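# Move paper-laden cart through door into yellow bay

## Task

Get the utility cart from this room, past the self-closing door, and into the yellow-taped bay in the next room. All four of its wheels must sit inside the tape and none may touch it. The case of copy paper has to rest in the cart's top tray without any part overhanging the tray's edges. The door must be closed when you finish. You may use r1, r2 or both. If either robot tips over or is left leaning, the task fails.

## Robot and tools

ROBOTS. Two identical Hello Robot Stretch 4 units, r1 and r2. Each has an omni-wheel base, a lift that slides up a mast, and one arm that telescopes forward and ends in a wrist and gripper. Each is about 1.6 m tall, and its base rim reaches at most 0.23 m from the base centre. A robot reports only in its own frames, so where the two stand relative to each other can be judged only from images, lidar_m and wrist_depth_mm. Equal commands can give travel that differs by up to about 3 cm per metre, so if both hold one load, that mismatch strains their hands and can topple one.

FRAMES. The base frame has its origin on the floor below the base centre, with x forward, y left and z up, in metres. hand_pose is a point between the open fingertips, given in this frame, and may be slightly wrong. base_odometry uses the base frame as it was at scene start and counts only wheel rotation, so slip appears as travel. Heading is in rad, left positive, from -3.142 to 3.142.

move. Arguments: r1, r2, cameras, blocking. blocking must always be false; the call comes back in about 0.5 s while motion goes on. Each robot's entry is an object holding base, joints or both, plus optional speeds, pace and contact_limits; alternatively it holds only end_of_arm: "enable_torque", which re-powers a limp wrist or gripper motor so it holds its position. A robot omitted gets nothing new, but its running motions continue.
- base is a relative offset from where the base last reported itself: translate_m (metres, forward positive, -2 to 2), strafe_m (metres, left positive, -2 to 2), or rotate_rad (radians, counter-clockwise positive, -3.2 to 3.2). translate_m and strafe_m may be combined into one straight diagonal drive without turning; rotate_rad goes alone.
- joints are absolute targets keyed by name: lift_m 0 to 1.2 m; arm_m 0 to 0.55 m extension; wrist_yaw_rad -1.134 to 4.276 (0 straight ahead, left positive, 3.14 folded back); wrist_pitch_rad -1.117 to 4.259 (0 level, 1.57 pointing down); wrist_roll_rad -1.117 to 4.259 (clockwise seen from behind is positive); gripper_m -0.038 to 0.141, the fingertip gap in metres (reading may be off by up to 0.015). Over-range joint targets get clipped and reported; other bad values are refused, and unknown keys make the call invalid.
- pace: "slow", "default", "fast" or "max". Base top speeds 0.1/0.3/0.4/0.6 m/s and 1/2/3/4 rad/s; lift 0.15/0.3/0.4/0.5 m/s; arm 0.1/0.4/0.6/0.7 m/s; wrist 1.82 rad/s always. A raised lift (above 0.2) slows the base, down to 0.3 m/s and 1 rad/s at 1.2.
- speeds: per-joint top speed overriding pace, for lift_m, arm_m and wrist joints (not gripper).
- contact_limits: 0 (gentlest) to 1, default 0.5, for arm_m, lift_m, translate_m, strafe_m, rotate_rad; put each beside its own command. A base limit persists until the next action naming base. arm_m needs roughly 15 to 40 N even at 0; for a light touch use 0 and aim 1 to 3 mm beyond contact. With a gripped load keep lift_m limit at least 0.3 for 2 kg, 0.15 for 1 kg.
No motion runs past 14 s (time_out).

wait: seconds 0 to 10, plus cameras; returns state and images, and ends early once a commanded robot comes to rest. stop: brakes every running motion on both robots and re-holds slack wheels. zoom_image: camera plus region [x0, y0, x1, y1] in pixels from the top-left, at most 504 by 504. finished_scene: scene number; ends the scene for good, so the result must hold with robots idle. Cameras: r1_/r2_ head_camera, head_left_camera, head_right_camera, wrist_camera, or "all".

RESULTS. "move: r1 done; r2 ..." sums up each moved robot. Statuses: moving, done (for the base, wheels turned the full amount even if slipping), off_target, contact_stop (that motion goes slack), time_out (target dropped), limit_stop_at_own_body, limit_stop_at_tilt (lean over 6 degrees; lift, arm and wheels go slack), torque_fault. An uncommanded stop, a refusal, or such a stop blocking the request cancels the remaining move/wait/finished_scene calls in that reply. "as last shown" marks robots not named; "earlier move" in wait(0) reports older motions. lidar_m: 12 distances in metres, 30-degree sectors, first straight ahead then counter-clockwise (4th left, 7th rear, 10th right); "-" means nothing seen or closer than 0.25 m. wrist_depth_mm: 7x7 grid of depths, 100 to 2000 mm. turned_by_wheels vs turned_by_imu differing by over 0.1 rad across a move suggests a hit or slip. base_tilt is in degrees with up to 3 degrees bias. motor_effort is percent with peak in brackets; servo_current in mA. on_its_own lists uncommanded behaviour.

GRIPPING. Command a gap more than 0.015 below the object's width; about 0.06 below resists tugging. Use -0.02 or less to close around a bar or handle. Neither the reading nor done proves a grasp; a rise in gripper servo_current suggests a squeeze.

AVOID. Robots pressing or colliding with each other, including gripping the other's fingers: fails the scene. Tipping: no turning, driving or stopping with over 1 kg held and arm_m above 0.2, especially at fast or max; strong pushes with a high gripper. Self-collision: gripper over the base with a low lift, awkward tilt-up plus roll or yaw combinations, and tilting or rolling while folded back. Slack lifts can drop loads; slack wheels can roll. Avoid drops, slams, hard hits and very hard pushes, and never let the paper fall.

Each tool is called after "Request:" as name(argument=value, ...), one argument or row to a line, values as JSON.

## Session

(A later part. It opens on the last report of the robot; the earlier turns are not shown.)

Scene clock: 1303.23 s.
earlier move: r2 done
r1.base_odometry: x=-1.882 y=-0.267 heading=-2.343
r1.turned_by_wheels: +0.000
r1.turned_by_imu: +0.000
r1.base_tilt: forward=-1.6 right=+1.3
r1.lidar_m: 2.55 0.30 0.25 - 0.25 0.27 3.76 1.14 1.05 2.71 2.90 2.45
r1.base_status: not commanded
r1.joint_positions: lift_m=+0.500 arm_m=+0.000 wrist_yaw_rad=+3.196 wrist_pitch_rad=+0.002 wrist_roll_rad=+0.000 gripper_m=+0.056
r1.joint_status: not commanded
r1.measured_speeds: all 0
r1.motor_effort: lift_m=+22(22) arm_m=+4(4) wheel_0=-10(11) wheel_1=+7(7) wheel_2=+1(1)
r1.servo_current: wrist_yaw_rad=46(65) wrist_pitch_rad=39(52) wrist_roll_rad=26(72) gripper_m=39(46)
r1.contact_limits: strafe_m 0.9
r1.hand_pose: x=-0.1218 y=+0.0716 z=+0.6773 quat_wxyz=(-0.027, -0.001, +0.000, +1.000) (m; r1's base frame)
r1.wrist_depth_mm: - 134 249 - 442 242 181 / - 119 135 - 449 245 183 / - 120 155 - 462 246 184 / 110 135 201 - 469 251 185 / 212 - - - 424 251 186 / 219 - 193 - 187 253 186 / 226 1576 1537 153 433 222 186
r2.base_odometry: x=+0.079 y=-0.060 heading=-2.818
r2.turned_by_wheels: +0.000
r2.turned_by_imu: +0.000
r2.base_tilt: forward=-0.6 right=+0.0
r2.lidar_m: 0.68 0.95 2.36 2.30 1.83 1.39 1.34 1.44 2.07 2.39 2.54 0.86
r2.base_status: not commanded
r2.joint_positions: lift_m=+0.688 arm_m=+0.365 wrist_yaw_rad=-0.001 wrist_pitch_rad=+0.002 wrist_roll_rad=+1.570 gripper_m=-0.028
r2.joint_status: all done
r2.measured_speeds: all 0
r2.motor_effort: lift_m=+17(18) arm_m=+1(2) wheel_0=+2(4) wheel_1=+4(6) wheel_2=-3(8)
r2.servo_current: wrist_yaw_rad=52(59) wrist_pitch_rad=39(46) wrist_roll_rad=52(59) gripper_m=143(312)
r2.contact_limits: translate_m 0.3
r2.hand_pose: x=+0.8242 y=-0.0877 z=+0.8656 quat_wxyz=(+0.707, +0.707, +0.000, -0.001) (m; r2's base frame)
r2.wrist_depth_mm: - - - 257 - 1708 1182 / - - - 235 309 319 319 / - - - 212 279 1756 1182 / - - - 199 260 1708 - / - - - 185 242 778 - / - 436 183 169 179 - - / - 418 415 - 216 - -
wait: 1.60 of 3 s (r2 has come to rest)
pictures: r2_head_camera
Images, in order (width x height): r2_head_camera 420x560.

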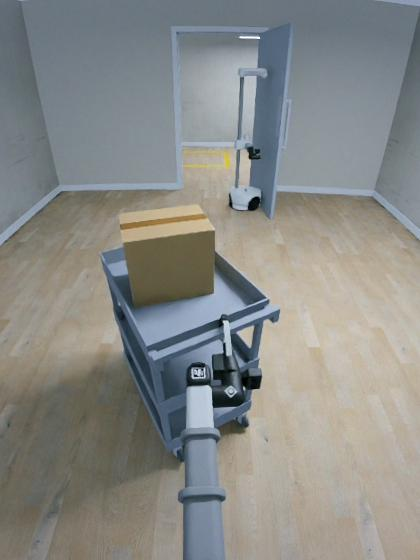

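Request:
move(
  blocking=false,
  r2={"base":{"translate_m":-0.85,"strafe_m":0.08},"pace":"slow","contact_limits":{"translate_m":0.7}},
  cameras=[],
)

Request:
wait(
  seconds=10,
  cameras=["r2_head_camera"],
)

Request:
move(
  blocking=false,
  r2={"base":{"translate_m":0.35,"strafe_m":0.0},"pace":"slow","contact_limits":{"translate_m":0.7}},
  cameras=[],
)

Request:
wait(
  seconds=10,
  cameras=["r2_head_camera"],
)

Scene clock: 1312.93 s.
move: r2 moving
r1: as last shown
r1.base_tilt: forward=-1.5 right=+1.3
r1.lidar_m: 2.51 0.30 0.25 - 0.25 0.26 3.78 1.13 1.05 2.71 2.93 2.45
r1.servo_current: wrist_yaw_rad=52(59) wrist_pitch_rad=46(52) wrist_roll_rad=39(59) gripper_m=39(46)
r1.contact_limits: strafe_m 0.9
r1.wrist_depth_mm: - 134 249 - 442 243 180 / - 119 135 - 452 244 182 / - 120 155 - 459 247 184 / 110 135 202 - 469 250 185 / 212 - - - 424 252 186 / 219 - 194 - 187 253 186 / 228 1537 1499 153 430 220 186
r2.base_odometry: x=+0.091 y=-0.058 heading=-2.818
r2.turned_by_wheels: +0.000
r2.turned_by_imu: +0.001
r2.base_tilt: forward=-0.6 right=+0.1
r2.lidar_m: 0.67 0.92 2.35 2.32 1.79 1.38 1.32 1.41 2.07 2.41 2.56 0.87
r2.base_status: translate_m moving; strafe_m moving
r2.joint_positions: lift_m=+0.688 arm_m=+0.365 wrist_yaw_rad=+0.000 wrist_pitch_rad=+0.002 wrist_roll_rad=+1.570 gripper_m=-0.028
r2.joint_status: not commanded
r2.measured_speeds: translate_m=-0.048 strafe_m=+0.005 rotate_rad=+0.001 lift_m=+0.000 arm_m=+0.000 wrist_yaw_rad=+0.009 wrist_pitch_rad=+0.000 wrist_roll_rad=+0.000
r2.motor_effort: lift_m=+17(17) arm_m=-3(3) wheel_0=-4(8) wheel_1=-6(7) wheel_2=+12(13)
r2.servo_current: wrist_yaw_rad=39(46) wrist_pitch_rad=46(46) wrist_roll_rad=59(65) gripper_m=137(143)
r2.contact_limits: translate_m 0.7
r2.hand_pose: x=+0.8243 y=-0.0874 z=+0.8656 quat_wxyz=(+0.707, +0.707, +0.001, -0.001) (m; r2's base frame)
r2.wrist_depth_mm: - - - 251 - 1661 1160 / - - - 231 304 320 320 / - - - 211 277 1708 1182 / - - - 199 258 1708 - / - - 442 186 243 788 - / - 439 183 171 180 - - / - 418 421 - 217 - -
pictures: none
No camera images: "cameras" was empty.

Scene clock: 1322.27 s.
earlier move: r2 done
r1.base_odometry: x=-1.882 y=-0.267 heading=-2.343
r1.turned_by_wheels: +0.000
r1.turned_by_imu: -0.001
r1.base_tilt: forward=-1.6 right=+1.3
r1.lidar_m: 3.23 0.28 0.25 - 0.25 0.25 3.75 1.15 1.06 2.73 2.92 3.33
r1.base_status: not commanded
r1.joint_positions: lift_m=+0.500 arm_m=+0.000 wrist_yaw_rad=+3.196 wrist_pitch_rad=+0.002 wrist_roll_rad=+0.000 gripper_m=+0.056
r1.joint_status: not commanded
r1.measured_speeds: all 0
r1.motor_effort: lift_m=+22(22) arm_m=+4(4) wheel_0=-10(11) wheel_1=+7(7) wheel_2=+1(1)
r1.servo_current: wrist_yaw_rad=59(72) wrist_pitch_rad=39(52) wrist_roll_rad=72(72) gripper_m=46(52)
r1.contact_limits: strafe_m 0.9
r1.hand_pose: x=-0.1218 y=+0.0716 z=+0.6773 quat_wxyz=(-0.027, -0.001, +0.000, +1.000) (m; r1's base frame)
r1.wrist_depth_mm: - 134 249 - 445 243 180 / - 118 135 - 455 245 181 / - 120 155 - 459 246 183 / 110 135 200 - 469 250 185 / 213 - - - 421 252 186 / 219 - 193 - 187 253 187 / 227 1537 1499 153 433 221 187
r2.base_odometry: x=+0.910 y=+0.135 heading=-2.817
r2.turned_by_wheels: +0.001
r2.turned_by_imu: +0.010
r2.base_tilt: forward=-0.6 right=+0.1
r2.lidar_m: 0.75 3.10 2.37 1.54 0.65 0.51 0.49 0.53 0.77 2.42 2.57 0.81
r2.base_status: done
r2.joint_positions: lift_m=+0.688 arm_m=+0.365 wrist_yaw_rad=+0.009 wrist_pitch_rad=+0.002 wrist_roll_rad=+1.570 gripper_m=-0.029
r2.joint_status: not commanded
r2.measured_speeds: all 0
r2.motor_effort: lift_m=+17(18) arm_m=-3(4) wheel_0=+1(9) wheel_1=-1(9) wheel_2=+11(20)
r2.servo_current: wrist_yaw_rad=59(78) wrist_pitch_rad=39(52) wrist_roll_rad=39(65) gripper_m=111(150)
r2.contact_limits: translate_m 0.7
r2.hand_pose: x=+0.8250 y=-0.0850 z=+0.8656 quat_wxyz=(+0.707, +0.707, +0.004, +0.002) (m; r2's base frame)
r2.wrist_depth_mm: - - - 180 242 1366 1118 / - - - 178 238 1708 1078 / - - - 177 238 831 - / - 436 439 176 236 842 - / - 452 449 175 235 831 - / - 462 185 173 179 - - / - - 469 - 230 - -
wait: 9.33 of 10 s (r2 has come to rest)
pictures: r2_head_camera
Images, in order (width x height): r2_head_camera 420x560.

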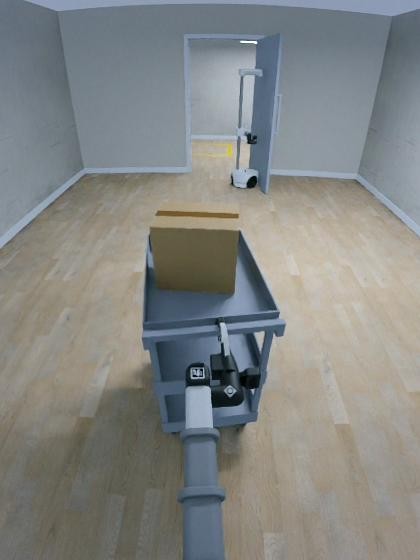

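Scene clock: 1322.77 s.
move: r2 moving
r1: as last shown
r1.turned_by_imu: +0.000
r1.base_tilt: forward=-1.6 right=+1.2
r1.lidar_m: 3.21 0.31 0.25 - 0.25 0.25 3.75 1.14 1.06 2.72 2.92 3.32
r1.motor_effort: lift_m=+22(22) arm_m=+4(4) wheel_0=-10(10) wheel_1=+7(7) wheel_2=+1(1)
r1.servo_current: wrist_yaw_rad=59(65) wrist_pitch_rad=33(46) wrist_roll_rad=39(72) gripper_m=39(46)
r1.contact_limits: strafe_m 0.9
r1.wrist_depth_mm: - 134 249 - 442 242 180 / - 119 135 - 452 245 183 / - 120 155 - 459 247 184 / 110 135 200 - 469 251 185 / 211 - - - 424 251 186 / 220 - 194 - 187 251 187 / 226 1576 1576 153 427 221 186
r2.base_odometry: x=+0.899 y=+0.131 heading=-2.816
r2.turned_by_wheels: +0.001
r2.turned_by_imu: +0.001
r2.base_tilt: forward=-0.7 right=+0.0
r2.lidar_m: 0.74 3.08 2.39 1.56 0.70 0.52 0.49 0.52 0.82 2.42 2.58 0.82
r2.base_status: translate_m moving; strafe_m moving
r2.joint_positions: lift_m=+0.688 arm_m=+0.365 wrist_yaw_rad=+0.007 wrist_pitch_rad=+0.002 wrist_roll_rad=+1.570 gripper_m=-0.029
r2.joint_status: not commanded
r2.measured_speeds: translate_m=+0.050 strafe_m=+0.001 rotate_rad=+0.001 lift_m=+0.000 arm_m=+0.000 wrist_yaw_rad=+0.000 wrist_pitch_rad=+0.000 wrist_roll_rad=+0.000
r2.motor_effort: lift_m=+17(18) arm_m=-3(4) wheel_0=+12(13) wheel_1=+9(10) wheel_2=-8(11)
r2.servo_current: wrist_yaw_rad=65(65) wrist_pitch_rad=39(52) wrist_roll_rad=46(52) gripper_m=98(117)
r2.contact_limits: translate_m 0.7
r2.hand_pose: x=+0.8249 y=-0.0854 z=+0.8656 quat_wxyz=(+0.707, +0.707, +0.003, +0.002) (m; r2's base frame)
r2.wrist_depth_mm: - - - 179 241 272 271 / - - - 178 239 1661 1098 / - - - 177 236 809 - / - 436 436 175 235 854 - / - 449 449 174 234 820 - / - 459 186 172 179 - - / - - 466 - 230 - -
pictures: none
No camera images: "cameras" was empty.

Scene clock: 1327.07 s.
earlier move: r2 done
r1.base_odometry: x=-1.882 y=-0.267 heading=-2.343
r1.turned_by_wheels: +0.000
r1.turned_by_imu: +0.000
r1.base_tilt: forward=-1.6 right=+1.3
r1.lidar_m: 2.90 0.30 0.25 - 0.25 0.26 3.75 1.17 1.05 2.72 2.91 2.95
r1.base_status: not commanded
r1.joint_positions: lift_m=+0.500 arm_m=+0.000 wrist_yaw_rad=+3.196 wrist_pitch_rad=+0.002 wrist_roll_rad=+0.000 gripper_m=+0.056
r1.joint_status: not commanded
r1.measured_speeds: all 0
r1.motor_effort: lift_m=+22(22) arm_m=+4(4) wheel_0=-10(11) wheel_1=+7(7) wheel_2=+1(1)
r1.servo_current: wrist_yaw_rad=46(72) wrist_pitch_rad=46(52) wrist_roll_rad=52(72) gripper_m=39(52)
r1.contact_limits: strafe_m 0.9
r1.hand_pose: x=-0.1218 y=+0.0716 z=+0.6773 quat_wxyz=(-0.027, -0.001, +0.000, +1.000) (m; r1's base frame)
r1.wrist_depth_mm: - 134 250 - 445 242 181 / - 118 135 - 452 245 182 / - 120 155 - 459 247 183 / 110 135 201 - 466 251 185 / 213 - - - 424 251 187 / 219 - 194 - 187 252 186 / 225 1537 1537 153 427 221 186
r2.base_odometry: x=+0.579 y=+0.023 heading=-2.817
r2.turned_by_wheels: -0.001
r2.turned_by_imu: -0.002
r2.base_tilt: forward=-0.7 right=+0.1
r2.lidar_m: 0.73 3.04 2.35 2.29 1.15 0.86 0.84 0.89 1.30 2.45 2.62 0.83
r2.base_status: done
r2.joint_positions: lift_m=+0.688 arm_m=+0.365 wrist_yaw_rad=-0.005 wrist_pitch_rad=+0.002 wrist_roll_rad=+1.570 gripper_m=-0.029
r2.joint_status: not commanded
r2.measured_speeds: all 0
r2.motor_effort: lift_m=+17(18) arm_m=-3(4) wheel_0=+7(13) wheel_1=+6(10) wheel_2=-8(17)
r2.servo_current: wrist_yaw_rad=46(65) wrist_pitch_rad=46(52) wrist_roll_rad=26(59) gripper_m=91(117)
r2.contact_limits: translate_m 0.7
r2.hand_pose: x=+0.8238 y=-0.0889 z=+0.8656 quat_wxyz=(+0.707, +0.707, -0.001, -0.003) (m; r2's base frame)
r2.wrist_depth_mm: - - - 193 259 267 268 / - - - 190 252 1661 1182 / - - - 185 246 1708 - / - - 442 180 240 842 - / - 445 442 177 236 820 - / - 449 185 171 179 - - / - 452 452 - 226 - -
wait: 4.30 of 10 s (r2 has come to rest)
pictures: r2_head_camera
Images, in order (width x height): r2_head_camera 420x560.

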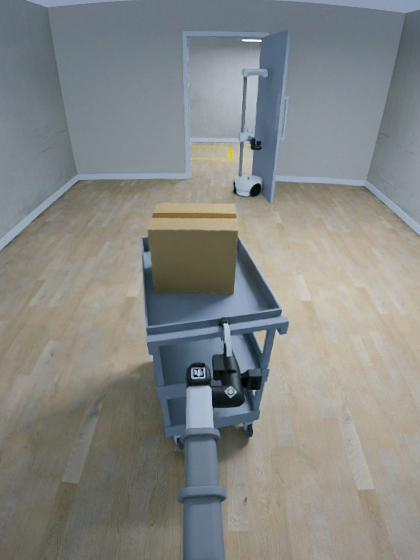

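Request:
move(
  blocking=false,
  r2={"base":{"translate_m":0.1,"strafe_m":0.3},"pace":"slow","contact_limits":{"translate_m":0.7}},
  cameras=[],
)

Request:
wait(
  seconds=10,
  cameras=["r2_head_camera"],
)

Scene clock: 1332.17 s.
move: r2 moving
r1: as last shown
r1.lidar_m: 2.91 0.29 0.25 - 0.25 0.26 3.75 1.16 1.04 2.73 2.95 2.93
r1.servo_current: wrist_yaw_rad=46(65) wrist_pitch_rad=39(46) wrist_roll_rad=52(65) gripper_m=39(46)
r1.contact_limits: strafe_m 0.9
r1.wrist_depth_mm: - 134 249 - 439 243 180 / - 119 135 - 449 245 181 / - 120 154 - 459 246 183 / 110 135 200 - 469 250 185 / 212 - - - 424 252 186 / 219 - 194 - 189 252 187 / 227 1537 1537 153 427 221 186
r2.base_odometry: x=+0.578 y=+0.011 heading=-2.818
r2.turned_by_wheels: -0.001
r2.turned_by_imu: -0.001
r2.base_tilt: forward=-0.7 right=+0.1
r2.lidar_m: 0.72 3.09 2.32 2.29 1.12 0.86 0.83 0.91 1.32 2.46 2.61 0.81
r2.base_status: translate_m moving; strafe_m moving
r2.joint_positions: lift_m=+0.688 arm_m=+0.365 wrist_yaw_rad=-0.005 wrist_pitch_rad=+0.002 wrist_roll_rad=+1.570 gripper_m=-0.029
r2.joint_status: not commanded
r2.measured_speeds: translate_m=+0.016 strafe_m=+0.047 rotate_rad=-0.003 lift_m=+0.000 arm_m=+0.000 wrist_yaw_rad=+0.000 wrist_pitch_rad=+0.000 wrist_roll_rad=+0.000
r2.motor_effort: lift_m=+17(17) arm_m=-3(4) wheel_0=-8(10) wheel_1=+8(9) wheel_2=-12(13)
r2.servo_current: wrist_yaw_rad=59(59) wrist_pitch_rad=39(46) wrist_roll_rad=52(52) gripper_m=98(104)
r2.contact_limits: translate_m 0.7
r2.hand_pose: x=+0.8238 y=-0.0889 z=+0.8656 quat_wxyz=(+0.707, +0.707, -0.001, -0.003) (m; r2's base frame)
r2.wrist_depth_mm: - - - 196 262 267 272 / - - - 191 252 1661 1160 / - - - 185 246 1708 - / - - 442 180 241 831 - / - 445 442 177 236 831 - / - 449 185 171 180 - - / - 452 452 - 226 - -
pictures: none
No camera images: "cameras" was empty.

Scene clock: 1336.10 s.
earlier move: r2 done
r1.base_odometry: x=-1.882 y=-0.267 heading=-2.343
r1.turned_by_wheels: +0.000
r1.turned_by_imu: +0.000
r1.base_tilt: forward=-1.6 right=+1.3
r1.lidar_m: 2.88 0.30 0.25 - 0.25 0.25 3.76 1.16 1.07 2.74 2.90 2.90
r1.base_status: not commanded
r1.joint_positions: lift_m=+0.500 arm_m=+0.000 wrist_yaw_rad=+3.196 wrist_pitch_rad=+0.002 wrist_roll_rad=+0.000 gripper_m=+0.056
r1.joint_status: not commanded
r1.measured_speeds: all 0
r1.motor_effort: lift_m=+22(22) arm_m=+4(4) wheel_0=-10(11) wheel_1=+7(7) wheel_2=+1(1)
r1.servo_current: wrist_yaw_rad=72(72) wrist_pitch_rad=46(59) wrist_roll_rad=13(72) gripper_m=46(52)
r1.contact_limits: strafe_m 0.9
r1.hand_pose: x=-0.1218 y=+0.0716 z=+0.6773 quat_wxyz=(-0.027, -0.001, +0.000, +1.000) (m; r1's base frame)
r1.wrist_depth_mm: - 134 249 - 436 243 180 / - 119 135 - 452 245 182 / - 120 155 - 459 247 184 / 110 135 200 - 469 250 186 / 212 - - - 427 250 186 / 219 - 194 - 188 252 186 / 225 1576 1537 153 427 221 186
r2.base_odometry: x=+0.579 y=-0.293 heading=-2.818
r2.turned_by_wheels: +0.001
r2.turned_by_imu: -0.001
r2.base_tilt: forward=-0.6 right=+0.1
r2.lidar_m: 0.77 2.64 2.00 2.00 1.25 0.96 0.92 0.98 1.45 2.76 2.92 0.76
r2.base_status: done
r2.joint_positions: lift_m=+0.688 arm_m=+0.365 wrist_yaw_rad=-0.009 wrist_pitch_rad=+0.002 wrist_roll_rad=+1.570 gripper_m=-0.029
r2.joint_status: not commanded
r2.measured_speeds: all 0
r2.motor_effort: lift_m=+17(18) arm_m=-3(4) wheel_0=-6(18) wheel_1=+4(9) wheel_2=-8(19)
r2.servo_current: wrist_yaw_rad=65(78) wrist_pitch_rad=39(52) wrist_roll_rad=52(59) gripper_m=91(104)
r2.contact_limits: translate_m 0.7
r2.hand_pose: x=+0.8235 y=-0.0901 z=+0.8656 quat_wxyz=(+0.707, +0.707, -0.002, -0.004) (m; r2's base frame)
r2.wrist_depth_mm: - - - 149 205 1537 - / - - - 153 211 - - / - 415 413 157 216 - - / - 449 439 162 222 842 - / - - 469 167 229 - - / - - 185 172 179 - - / - - - - 242 1618 512
wait: 3.93 of 10 s (r2 has come to rest)
pictures: r2_head_camera
Images, in order (width x height): r2_head_camera 420x560.

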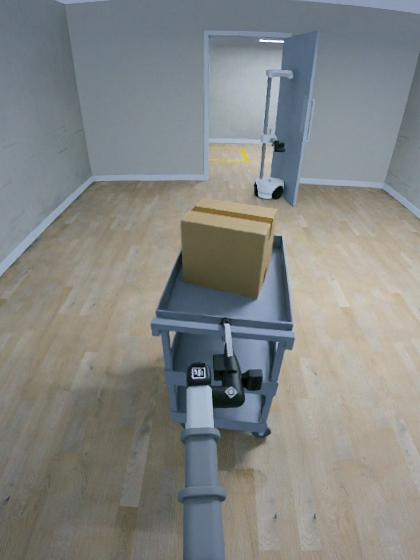

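Request:
move(
  blocking=false,
  r2={"base":{"translate_m":0.5,"strafe_m":-0.08},"pace":"slow","contact_limits":{"translate_m":0.7}},
  cameras=[],
)

Request:
wait(
  seconds=10,
  cameras=["r2_head_camera"],
)

Scene clock: 1342.53 s.
move: r2 moving
r1: as last shown
r1.base_tilt: forward=-1.6 right=+1.2
r1.lidar_m: 2.87 0.30 0.25 - 0.25 0.25 3.74 1.11 1.06 2.72 2.91 2.87
r1.servo_current: wrist_yaw_rad=65(65) wrist_pitch_rad=39(52) wrist_roll_rad=52(59) gripper_m=39(46)
r1.contact_limits: strafe_m 0.9
r1.wrist_depth_mm: - 134 249 - 442 242 180 / - 118 135 - 452 245 181 / - 120 155 - 462 246 183 / 110 135 201 - 469 250 185 / 212 - - - 424 252 186 / 219 - 194 - 187 253 186 / 226 1537 1576 153 430 220 186
r2.base_odometry: x=+0.567 y=-0.295 heading=-2.817
r2.turned_by_wheels: +0.000
r2.turned_by_imu: +0.001
r2.base_tilt: forward=-0.7 right=+0.0
r2.lidar_m: 0.77 2.69 2.02 1.98 1.25 0.93 0.94 0.97 1.45 2.75 2.91 0.75
r2.base_status: translate_m moving; strafe_m moving
r2.joint_positions: lift_m=+0.688 arm_m=+0.365 wrist_yaw_rad=-0.009 wrist_pitch_rad=+0.002 wrist_roll_rad=+1.570 gripper_m=-0.029
r2.joint_status: not commanded
r2.measured_speeds: translate_m=+0.048 strafe_m=-0.007 rotate_rad=+0.000 lift_m=+0.000 arm_m=+0.000 wrist_yaw_rad=+0.000 wrist_pitch_rad=+0.000 wrist_roll_rad=+0.000
r2.motor_effort: lift_m=+17(18) arm_m=-1(4) wheel_0=+8(11) wheel_1=+7(8) wheel_2=-16(16)
r2.servo_current: wrist_yaw_rad=65(72) wrist_pitch_rad=46(46) wrist_roll_rad=39(52) gripper_m=91(98)
r2.contact_limits: translate_m 0.7
r2.hand_pose: x=+0.8235 y=-0.0901 z=+0.8656 quat_wxyz=(+0.707, +0.707, -0.002, -0.004) (m; r2's base frame)
r2.wrist_depth_mm: - - - 147 203 1576 554 / - - - 151 208 759 - / - 413 410 155 214 - - / - 442 436 159 220 831 - / - - 466 166 227 - - / - - 186 168 179 - - / - - - - - 1537 492
pictures: none
No camera images: "cameras" was empty.

Scene clock: 1348.37 s.
earlier move: r2 done
r1.base_odometry: x=-1.882 y=-0.267 heading=-2.343
r1.turned_by_wheels: +0.000
r1.turned_by_imu: +0.000
r1.base_tilt: forward=-1.6 right=+1.3
r1.lidar_m: 2.92 0.30 0.25 - 0.25 0.26 3.75 1.14 1.07 2.74 2.91 2.40
r1.base_status: not commanded
r1.joint_positions: lift_m=+0.500 arm_m=+0.000 wrist_yaw_rad=+3.196 wrist_pitch_rad=+0.002 wrist_roll_rad=+0.000 gripper_m=+0.056
r1.joint_status: not commanded
r1.measured_speeds: all 0
r1.motor_effort: lift_m=+22(22) arm_m=+4(4) wheel_0=-10(11) wheel_1=+7(7) wheel_2=+1(1)
r1.servo_current: wrist_yaw_rad=52(65) wrist_pitch_rad=46(52) wrist_roll_rad=52(72) gripper_m=52(52)
r1.contact_limits: strafe_m 0.9
r1.hand_pose: x=-0.1218 y=+0.0716 z=+0.6773 quat_wxyz=(-0.027, -0.001, +0.000, +1.000) (m; r1's base frame)
r1.wrist_depth_mm: - 134 248 - 439 242 180 / - 118 135 - 449 245 182 / - 120 155 - 462 247 184 / 110 135 200 - 466 250 185 / 212 - - - 427 252 186 / 220 - 194 - 187 252 186 / 226 1499 1537 153 430 222 186
r2.base_odometry: x=+0.080 y=-0.376 heading=-2.817
r2.turned_by_wheels: +0.000
r2.turned_by_imu: +0.005
r2.base_tilt: forward=-0.7 right=+0.1
r2.lidar_m: 0.71 2.69 2.04 2.00 1.90 1.46 1.43 1.53 2.19 2.71 2.89 0.86
r2.base_status: done
r2.joint_positions: lift_m=+0.688 arm_m=+0.365 wrist_yaw_rad=+0.003 wrist_pitch_rad=+0.002 wrist_roll_rad=+1.570 gripper_m=-0.029
r2.joint_status: not commanded
r2.measured_speeds: all 0
r2.motor_effort: lift_m=+17(18) arm_m=+4(4) wheel_0=+8(16) wheel_1=+6(11) wheel_2=-6(16)
r2.servo_current: wrist_yaw_rad=52(72) wrist_pitch_rad=39(46) wrist_roll_rad=46(65) gripper_m=85(98)
r2.contact_limits: translate_m 0.7
r2.hand_pose: x=+0.8245 y=-0.0867 z=+0.8656 quat_wxyz=(+0.707, +0.707, +0.002, +0.000) (m; r2's base frame)
r2.wrist_depth_mm: - - - 245 300 1366 1025 / - - - 213 282 1430 1118 / - - - 202 266 1708 500 / - - - 190 251 798 - / - 439 442 182 239 842 - / - 439 186 171 178 - - / - - 427 - 220 - -
wait: 5.83 of 10 s (r2 has come to rest)
pictures: r2_head_camera
Images, in order (width x height): r2_head_camera 420x560.

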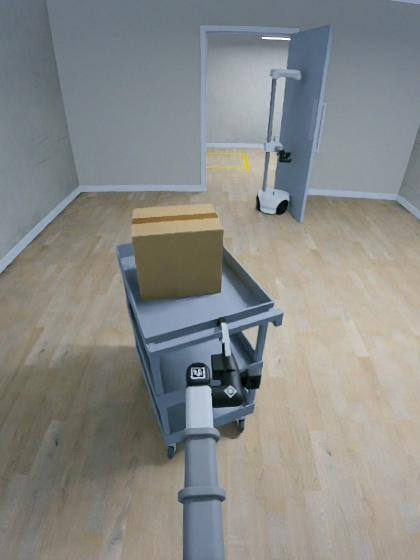

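Request:
move(
  blocking=false,
  r2={"base":{"translate_m":-0.35,"strafe_m":-0.35},"pace":"slow","contact_limits":{"translate_m":0.7}},
  cameras=[],
)

Request:
wait(
  seconds=10,
  cameras=[],
)

Request:
move(
  blocking=false,
  r2={"base":{"translate_m":-0.65,"strafe_m":0.12},"pace":"slow","contact_limits":{"translate_m":0.7}},
  cameras=[],
)

Request:
wait(
  seconds=10,
  cameras=["r2_head_camera"],
)

Scene clock: 1358.70 s.
move: r2 moving
r1: as last shown
r1.lidar_m: 2.93 0.27 0.25 - 0.25 0.25 3.76 1.15 1.06 2.74 2.93 2.42
r1.servo_current: wrist_yaw_rad=46(52) wrist_pitch_rad=39(46) wrist_roll_rad=46(52) gripper_m=39(46)
r1.contact_limits: strafe_m 0.9
r1.wrist_depth_mm: - 134 249 - 442 243 180 / - 119 135 - 452 244 182 / - 120 155 - 459 246 184 / 110 135 201 - 469 251 185 / 212 - - - 427 250 186 / 219 - 194 - 188 253 187 / 227 1499 1537 153 430 222 186
r2.base_odometry: x=+0.085 y=-0.365 heading=-2.815
r2.turned_by_wheels: +0.002
r2.turned_by_imu: +0.003
r2.base_tilt: forward=-0.7 right=+0.0
r2.lidar_m: 0.69 2.72 2.07 2.02 1.88 1.44 1.40 1.51 2.21 2.68 2.88 0.85
r2.base_status: translate_m moving; strafe_m moving
r2.joint_positions: lift_m=+0.688 arm_m=+0.365 wrist_yaw_rad=+0.006 wrist_pitch_rad=+0.002 wrist_roll_rad=+1.570 gripper_m=-0.029
r2.joint_status: not commanded
r2.measured_speeds: translate_m=-0.035 strafe_m=-0.035 rotate_rad=+0.002 lift_m=+0.000 arm_m=+0.000 wrist_yaw_rad=+0.012 wrist_pitch_rad=+0.000 wrist_roll_rad=+0.000
r2.motor_effort: lift_m=+17(17) arm_m=+4(4) wheel_0=+12(12) wheel_1=-6(7) wheel_2=+16(16)
r2.servo_current: wrist_yaw_rad=52(59) wrist_pitch_rad=39(46) wrist_roll_rad=52(52) gripper_m=85(98)
r2.contact_limits: translate_m 0.7
r2.hand_pose: x=+0.8248 y=-0.0857 z=+0.8656 quat_wxyz=(+0.707, +0.707, +0.003, +0.001) (m; r2's base frame)
r2.wrist_depth_mm: - - - 244 291 1366 1042 / - - - 211 278 1499 1098 / - - - 200 262 1708 500 / - - - 189 251 831 - / - 442 442 182 239 831 - / - 439 187 173 179 - - / - - 436 - 222 - -
pictures: none
No camera images: "cameras" was empty.

Scene clock: 1364.40 s.
earlier move: r2 done
r1.base_odometry: x=-1.882 y=-0.267 heading=-2.343
r1.turned_by_wheels: +0.000
r1.turned_by_imu: +0.000
r1.base_tilt: forward=-1.6 right=+1.3
r1.lidar_m: 2.78 0.31 0.25 - 0.25 0.25 3.74 1.13 1.04 2.74 2.93 2.74
r1.base_status: not commanded
r1.joint_positions: lift_m=+0.500 arm_m=+0.000 wrist_yaw_rad=+3.196 wrist_pitch_rad=+0.002 wrist_roll_rad=+0.000 gripper_m=+0.056
r1.joint_status: not commanded
r1.measured_speeds: all 0
r1.motor_effort: lift_m=+22(22) arm_m=+4(4) wheel_0=-11(11) wheel_1=+7(7) wheel_2=+1(1)
r1.servo_current: wrist_yaw_rad=52(72) wrist_pitch_rad=39(52) wrist_roll_rad=52(72) gripper_m=39(46)
r1.contact_limits: strafe_m 0.9
r1.hand_pose: x=-0.1218 y=+0.0716 z=+0.6773 quat_wxyz=(-0.027, -0.001, +0.000, +1.000) (m; r1's base frame)
r1.wrist_depth_mm: - 134 249 - 442 244 180 / - 119 135 - 452 245 182 / - 120 155 - 459 246 183 / 110 135 200 - 469 250 185 / 211 - - - 421 251 186 / 218 - 194 - 188 252 186 / 226 1537 1537 153 427 222 187
r2.base_odometry: x=+0.300 y=+0.067 heading=-2.816
r2.turned_by_wheels: -0.001
r2.turned_by_imu: +0.001
r2.base_tilt: forward=-0.6 right=+0.0
r2.lidar_m: 0.64 0.84 2.45 2.39 1.48 1.11 1.12 1.19 1.71 2.33 2.48 0.92
r2.base_status: done
r2.joint_positions: lift_m=+0.688 arm_m=+0.365 wrist_yaw_rad=+0.007 wrist_pitch_rad=+0.002 wrist_roll_rad=+1.570 gripper_m=-0.029
r2.joint_status: not commanded
r2.measured_speeds: all 0
r2.motor_effort: lift_m=+17(18) arm_m=-3(4) wheel_0=+5(18) wheel_1=-5(9) wheel_2=+8(20)
r2.servo_current: wrist_yaw_rad=59(78) wrist_pitch_rad=39(46) wrist_roll_rad=46(59) gripper_m=85(98)
r2.contact_limits: translate_m 0.7
r2.hand_pose: x=+0.8249 y=-0.0855 z=+0.8656 quat_wxyz=(+0.707, +0.707, +0.003, +0.002) (m; r2's base frame)
r2.wrist_depth_mm: - - - - - 1661 1160 / - - - 297 340 1464 1098 / - - - 289 315 1576 1160 / - - - 208 272 1661 508 / - - - 189 243 1808 - / - 433 184 169 178 - - / - 410 407 - 211 - -
wait: 5.70 of 10 s (r2 has come to rest)
pictures: none
No camera images: "cameras" was empty.

Scene clock: 1364.90 s.
move: r2 moving
r1: as last shown
r1.base_tilt: forward=-1.6 right=+1.2
r1.lidar_m: 2.76 0.28 0.25 - 0.25 0.26 3.76 1.16 1.04 2.73 2.91 2.73
r1.motor_effort: lift_m=+22(22) arm_m=+4(4) wheel_0=-10(10) wheel_1=+6(7) wheel_2=+1(1)
r1.servo_current: wrist_yaw_rad=52(65) wrist_pitch_rad=46(46) wrist_roll_rad=52(72) gripper_m=39(52)
r1.contact_limits: strafe_m 0.9
r1.wrist_depth_mm: - 134 249 - 442 243 180 / - 119 135 - 455 245 182 / - 120 154 - 459 246 183 / 110 135 201 - 469 250 186 / 211 - - - 424 252 186 / 218 - 193 - 187 252 187 / 226 1537 1537 153 430 220 186
r2.base_odometry: x=+0.312 y=+0.069 heading=-2.816
r2.turned_by_wheels: +0.000
r2.turned_by_imu: +0.000
r2.base_tilt: forward=-0.7 right=+0.1
r2.lidar_m: 0.61 0.85 2.42 2.40 1.46 1.12 1.05 1.16 1.69 2.33 2.49 0.89
r2.base_status: translate_m moving; strafe_m moving
r2.joint_positions: lift_m=+0.688 arm_m=+0.365 wrist_yaw_rad=+0.007 wrist_pitch_rad=+0.002 wrist_roll_rad=+1.570 gripper_m=-0.029
r2.joint_status: not commanded
r2.measured_speeds: translate_m=-0.049 strafe_m=+0.009 rotate_rad=-0.002 lift_m=+0.000 arm_m=+0.000 wrist_yaw_rad=+0.000 wrist_pitch_rad=+0.000 wrist_roll_rad=+0.000
r2.motor_effort: lift_m=+17(17) arm_m=-4(4) wheel_0=-9(9) wheel_1=-5(8) wheel_2=+13(13)
r2.servo_current: wrist_yaw_rad=65(65) wrist_pitch_rad=39(46) wrist_roll_rad=46(59) gripper_m=78(91)
r2.contact_limits: translate_m 0.7
r2.hand_pose: x=+0.8249 y=-0.0855 z=+0.8656 quat_wxyz=(+0.707, +0.707, +0.003, +0.002) (m; r2's base frame)
r2.wrist_depth_mm: - - - - - 1661 1138 / - - - 296 336 1430 1098 / - - - 230 307 1576 1160 / - - - 208 270 1708 512 / - - - 187 241 778 - / - 430 184 169 179 - - / - 415 410 - 211 - -
pictures: none
No camera images: "cameras" was empty.

Scene clock: 1372.27 s.
earlier move: r2 done
r1.base_odometry: x=-1.882 y=-0.267 heading=-2.343
r1.turned_by_wheels: +0.000
r1.turned_by_imu: +0.000
r1.base_tilt: forward=-1.6 right=+1.3
r1.lidar_m: 3.26 0.30 0.25 - 0.25 0.27 3.76 1.12 1.07 2.73 2.93 3.36
r1.base_status: not commanded
r1.joint_positions: lift_m=+0.500 arm_m=+0.000 wrist_yaw_rad=+3.196 wrist_pitch_rad=+0.002 wrist_roll_rad=+0.000 gripper_m=+0.056
r1.joint_status: not commanded
r1.measured_speeds: all 0
r1.motor_effort: lift_m=+22(22) arm_m=+4(4) wheel_0=-10(11) wheel_1=+7(7) wheel_2=+1(1)
r1.servo_current: wrist_yaw_rad=46(72) wrist_pitch_rad=46(52) wrist_roll_rad=46(72) gripper_m=39(52)
r1.contact_limits: strafe_m 0.9
r1.hand_pose: x=-0.1218 y=+0.0716 z=+0.6773 quat_wxyz=(-0.027, -0.001, +0.000, +1.000) (m; r1's base frame)
r1.wrist_depth_mm: - 134 249 - 439 243 181 / - 119 135 - 452 245 182 / - 120 155 - 459 247 184 / 110 135 202 - 466 249 185 / 213 - - - 424 251 186 / 218 - 193 - 188 252 187 / 226 1499 1537 153 430 222 186
r2.base_odometry: x=+0.954 y=+0.160 heading=-2.817
r2.turned_by_wheels: +0.000
r2.turned_by_imu: -0.002
r2.base_tilt: forward=-0.7 right=+0.1
r2.lidar_m: 0.75 3.14 2.38 1.43 0.60 0.44 0.42 0.48 0.72 2.40 2.56 0.78
r2.base_status: done
r2.joint_positions: lift_m=+0.688 arm_m=+0.365 wrist_yaw_rad=-0.002 wrist_pitch_rad=+0.002 wrist_roll_rad=+1.570 gripper_m=-0.029
r2.joint_status: not commanded
r2.measured_speeds: all 0
r2.motor_effort: lift_m=+17(18) arm_m=-4(4) wheel_0=-6(15) wheel_1=-5(11) wheel_2=+7(13)
r2.servo_current: wrist_yaw_rad=52(65) wrist_pitch_rad=46(52) wrist_roll_rad=52(59) gripper_m=85(98)
r2.contact_limits: translate_m 0.7
r2.hand_pose: x=+0.8241 y=-0.0879 z=+0.8656 quat_wxyz=(+0.707, +0.707, +0.000, -0.001) (m; r2's base frame)
r2.wrist_depth_mm: - - - 169 230 1661 1182 / - - - 169 231 1537 - / - - 591 170 231 820 - / - 436 436 171 232 831 - / - 459 449 172 233 831 - / - - 185 172 178 - - / - - 488 - 233 1576 -
wait: 7.37 of 10 s (r2 has come to rest)
pictures: r2_head_camera
Images, in order (width x height): r2_head_camera 420x560.

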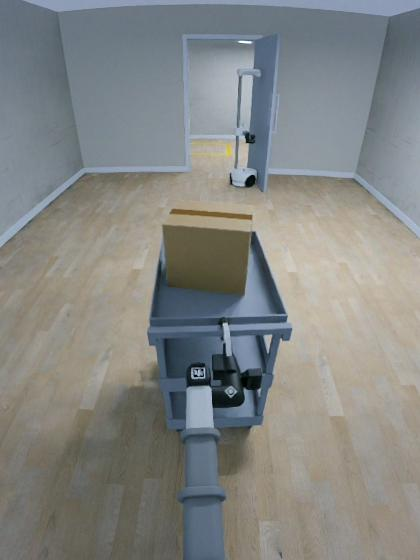

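Request:
move(
  blocking=false,
  r2={"base":{"translate_m":0.3,"strafe_m":0.03},"pace":"slow","contact_limits":{"translate_m":0.7}},
  cameras=[],
)

Request:
wait(
  seconds=10,
  cameras=["r2_head_camera"],
)

Scene clock: 1382.63 s.
move: r2 moving
r1: as last shown
r1.base_tilt: forward=-1.5 right=+1.3
r1.lidar_m: 3.27 0.29 0.25 - 0.25 0.27 3.75 1.15 1.05 2.74 2.93 3.35
r1.motor_effort: lift_m=+22(22) arm_m=+4(4) wheel_0=-10(10) wheel_1=+7(7) wheel_2=+1(1)
r1.servo_current: wrist_yaw_rad=59(59) wrist_pitch_rad=46(52) wrist_roll_rad=33(52) gripper_m=46(46)
r1.contact_limits: strafe_m 0.9
r1.wrist_depth_mm: - 134 250 - 442 242 181 / - 119 135 - 449 246 183 / - 120 155 - 459 246 185 / 110 135 200 - 473 250 185 / 212 - - - 424 252 186 / 219 - 193 - 188 252 186 / 227 1537 1537 154 430 220 186
r2.base_odometry: x=+0.943 y=+0.155 heading=-2.817
r2.turned_by_wheels: +0.000
r2.turned_by_imu: +0.000
r2.base_tilt: forward=-0.6 right=+0.1
r2.lidar_m: 0.76 3.12 2.42 1.44 0.61 0.44 0.45 0.50 0.71 2.41 2.56 0.81
r2.base_status: translate_m moving; strafe_m moving
r2.joint_positions: lift_m=+0.688 arm_m=+0.365 wrist_yaw_rad=-0.002 wrist_pitch_rad=+0.002 wrist_roll_rad=+1.570 gripper_m=-0.029
r2.joint_status: not commanded
r2.measured_speeds: translate_m=+0.049 strafe_m=+0.004 rotate_rad=+0.001 lift_m=+0.000 arm_m=+0.000 wrist_yaw_rad=+0.000 wrist_pitch_rad=+0.000 wrist_roll_rad=+0.000
r2.motor_effort: lift_m=+17(17) arm_m=-3(4) wheel_0=+2(7) wheel_1=+7(7) wheel_2=-11(14)
r2.servo_current: wrist_yaw_rad=52(52) wrist_pitch_rad=39(46) wrist_roll_rad=46(59) gripper_m=85(91)
r2.contact_limits: translate_m 0.7
r2.hand_pose: x=+0.8241 y=-0.0879 z=+0.8656 quat_wxyz=(+0.707, +0.707, +0.000, -0.001) (m; r2's base frame)
r2.wrist_depth_mm: - - - 171 231 1618 1160 / - - - 171 231 1661 512 / - - - 171 231 820 - / - 436 433 171 231 831 - / - 452 452 171 232 831 - / - - 185 172 178 - - / - - 480 - 233 1576 -
pictures: none
No camera images: "cameras" was empty.

Scene clock: 1386.43 s.
earlier move: r2 done
r1.base_odometry: x=-1.882 y=-0.267 heading=-2.343
r1.turned_by_wheels: +0.000
r1.turned_by_imu: +0.000
r1.base_tilt: forward=-1.6 right=+1.3
r1.lidar_m: 3.00 0.32 0.25 - 0.25 0.25 3.73 1.13 1.06 2.73 2.92 3.05
r1.base_status: not commanded
r1.joint_positions: lift_m=+0.500 arm_m=+0.000 wrist_yaw_rad=+3.196 wrist_pitch_rad=+0.002 wrist_roll_rad=+0.000 gripper_m=+0.056
r1.joint_status: not commanded
r1.measured_speeds: all 0
r1.motor_effort: lift_m=+22(22) arm_m=+4(4) wheel_0=-10(11) wheel_1=+6(7) wheel_2=+1(1)
r1.servo_current: wrist_yaw_rad=52(72) wrist_pitch_rad=33(52) wrist_roll_rad=39(72) gripper_m=39(52)
r1.contact_limits: strafe_m 0.9
r1.hand_pose: x=-0.1218 y=+0.0716 z=+0.6773 quat_wxyz=(-0.027, -0.001, +0.000, +1.000) (m; r1's base frame)
r1.wrist_depth_mm: - 134 249 - 442 242 180 / - 119 135 - 449 245 182 / - 120 155 - 462 247 184 / 110 135 201 - 462 250 186 / 212 - - - 424 253 186 / 219 - 194 - 189 251 187 / 226 1499 1499 154 430 221 186
r2.base_odometry: x=+0.679 y=+0.036 heading=-2.815
r2.turned_by_wheels: +0.001
r2.turned_by_imu: +0.001
r2.base_tilt: forward=-0.7 right=+0.1
r2.lidar_m: 0.72 3.03 2.34 2.29 1.00 0.74 0.72 0.80 1.15 2.46 2.64 0.83
r2.base_status: done
r2.joint_positions: lift_m=+0.688 arm_m=+0.365 wrist_yaw_rad=+0.002 wrist_pitch_rad=+0.002 wrist_roll_rad=+1.570 gripper_m=-0.029
r2.joint_status: not commanded
r2.measured_speeds: all 0
r2.motor_effort: lift_m=+17(18) arm_m=+4(4) wheel_0=+11(14) wheel_1=+8(10) wheel_2=-3(18)
r2.servo_current: wrist_yaw_rad=52(72) wrist_pitch_rad=39(46) wrist_roll_rad=39(65) gripper_m=85(91)
r2.contact_limits: translate_m 0.7
r2.hand_pose: x=+0.8245 y=-0.0868 z=+0.8656 quat_wxyz=(+0.707, +0.707, +0.002, +0.000) (m; r2's base frame)
r2.wrist_depth_mm: - - - 195 260 282 282 / - - - 191 253 1661 1160 / - - - 185 247 1661 - / - - 445 181 241 842 - / - 442 442 177 235 831 - / - 445 187 172 179 - - / - - 452 - 226 - -
wait: 3.80 of 10 s (r2 has come to rest)
pictures: r2_head_camera
Images, in order (width x height): r2_head_camera 420x560.

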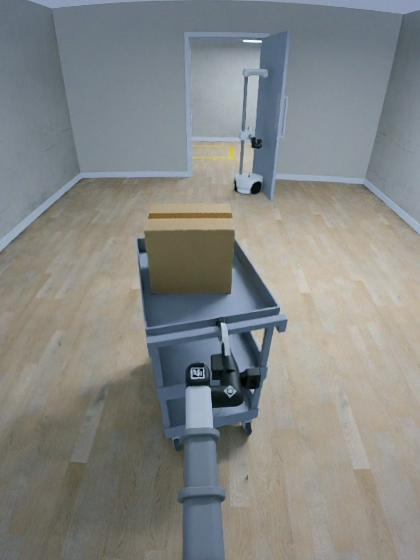

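Request:
move(
  blocking=false,
  r2={"base":{"translate_m":0.3,"strafe_m":0.15},"pace":"slow","contact_limits":{"translate_m":0.7}},
  cameras=[],
)

Request:
wait(
  seconds=10,
  cameras=["r2_head_camera"],
)

Scene clock: 1393.03 s.
move: r2 moving
r1: as last shown
r1.lidar_m: 2.99 0.30 0.25 - 0.25 0.25 3.74 1.14 1.06 2.73 2.89 3.05
r1.motor_effort: lift_m=+22(22) arm_m=+4(4) wheel_0=-10(11) wheel_1=+7(7) wheel_2=+1(1)
r1.servo_current: wrist_yaw_rad=39(59) wrist_pitch_rad=46(46) wrist_roll_rad=52(52) gripper_m=39(46)
r1.contact_limits: strafe_m 0.9
r1.wrist_depth_mm: - 134 249 - 442 243 180 / - 119 135 - 452 245 181 / - 120 155 - 462 247 184 / 110 135 201 - 469 250 185 / 213 - - - 421 250 186 / 218 - 193 - 188 253 186 / 227 1499 1499 153 430 222 186
r2.base_odometry: x=+0.669 y=+0.026 heading=-2.815
r2.turned_by_wheels: +0.000
r2.turned_by_imu: +0.001
r2.base_tilt: forward=-0.7 right=+0.1
r2.lidar_m: 0.73 3.03 2.34 2.27 1.02 0.76 0.75 0.80 1.18 2.45 2.61 0.82
r2.base_status: translate_m moving; strafe_m moving
r2.joint_positions: lift_m=+0.688 arm_m=+0.365 wrist_yaw_rad=+0.002 wrist_pitch_rad=+0.002 wrist_roll_rad=+1.570 gripper_m=-0.029
r2.joint_status: not commanded
r2.measured_speeds: translate_m=+0.049 strafe_m=+0.024 rotate_rad=+0.001 lift_m=+0.000 arm_m=+0.000 wrist_yaw_rad=+0.000 wrist_pitch_rad=+0.000 wrist_roll_rad=+0.000
r2.motor_effort: lift_m=+17(17) arm_m=+4(4) wheel_0=+11(13) wheel_1=+7(11) wheel_2=-11(12)
r2.servo_current: wrist_yaw_rad=39(59) wrist_pitch_rad=33(46) wrist_roll_rad=52(59) gripper_m=78(98)
r2.contact_limits: translate_m 0.7
r2.hand_pose: x=+0.8245 y=-0.0868 z=+0.8656 quat_wxyz=(+0.707, +0.707, +0.002, +0.000) (m; r2's base frame)
r2.wrist_depth_mm: - - - 199 264 282 282 / - - - 193 255 1661 1160 / - - - 186 248 1756 - / - - 442 181 242 842 - / - 442 442 177 236 831 - / - 442 185 171 178 - - / - - 449 - 224 - -
pictures: none
No camera images: "cameras" was empty.

Scene clock: 1397.07 s.
earlier move: r2 done
r1.base_odometry: x=-1.882 y=-0.267 heading=-2.343
r1.turned_by_wheels: +0.000
r1.turned_by_imu: +0.000
r1.base_tilt: forward=-1.6 right=+1.3
r1.lidar_m: 2.98 0.31 0.25 - 0.25 0.25 3.74 1.13 1.04 2.74 2.92 2.74
r1.base_status: not commanded
r1.joint_positions: lift_m=+0.500 arm_m=+0.000 wrist_yaw_rad=+3.196 wrist_pitch_rad=+0.002 wrist_roll_rad=+0.000 gripper_m=+0.056
r1.joint_status: not commanded
r1.measured_speeds: all 0
r1.motor_effort: lift_m=+22(22) arm_m=+4(4) wheel_0=-10(11) wheel_1=+7(7) wheel_2=+1(1)
r1.servo_current: wrist_yaw_rad=59(78) wrist_pitch_rad=46(52) wrist_roll_rad=52(72) gripper_m=39(46)
r1.contact_limits: strafe_m 0.9
r1.hand_pose: x=-0.1218 y=+0.0716 z=+0.6773 quat_wxyz=(-0.027, -0.001, +0.000, +1.000) (m; r1's base frame)
r1.wrist_depth_mm: - 134 248 - 445 243 180 / - 119 135 - 455 246 182 / - 120 155 - 466 247 183 / 110 135 201 - 473 249 185 / 212 - - - 421 251 186 / 218 - 193 - 188 253 186 / 226 1576 1499 153 427 221 186
r2.base_odometry: x=+0.443 y=-0.202 heading=-2.816
r2.turned_by_wheels: -0.001
r2.turned_by_imu: -0.004
r2.base_tilt: forward=-0.7 right=+0.1
r2.lidar_m: 0.70 2.82 2.12 2.10 1.39 1.06 1.03 1.11 1.60 2.63 2.79 0.84
r2.base_status: done
r2.joint_positions: lift_m=+0.688 arm_m=+0.365 wrist_yaw_rad=-0.005 wrist_pitch_rad=+0.002 wrist_roll_rad=+1.570 gripper_m=-0.029
r2.joint_status: not commanded
r2.measured_speeds: all 0
r2.motor_effort: lift_m=+17(18) arm_m=+3(4) wheel_0=-3(13) wheel_1=+3(11) wheel_2=-8(17)
r2.servo_current: wrist_yaw_rad=52(65) wrist_pitch_rad=39(46) wrist_roll_rad=46(65) gripper_m=85(98)
r2.contact_limits: translate_m 0.7
r2.hand_pose: x=+0.8238 y=-0.0890 z=+0.8656 quat_wxyz=(+0.707, +0.707, -0.001, -0.003) (m; r2's base frame)
r2.wrist_depth_mm: - - - 228 301 307 1060 / - - - 213 281 1576 1160 / - - - 202 267 1661 500 / - - - 189 251 768 - / - 445 442 182 239 831 - / - 439 186 170 180 - - / - 430 427 - 219 - -
wait: 4.03 of 10 s (r2 has come to rest)
pictures: r2_head_camera
Images, in order (width x height): r2_head_camera 420x560.

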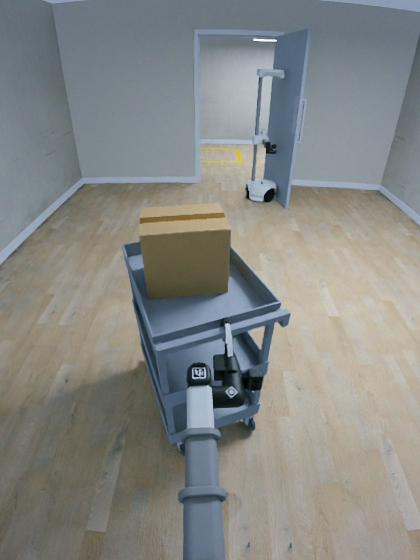

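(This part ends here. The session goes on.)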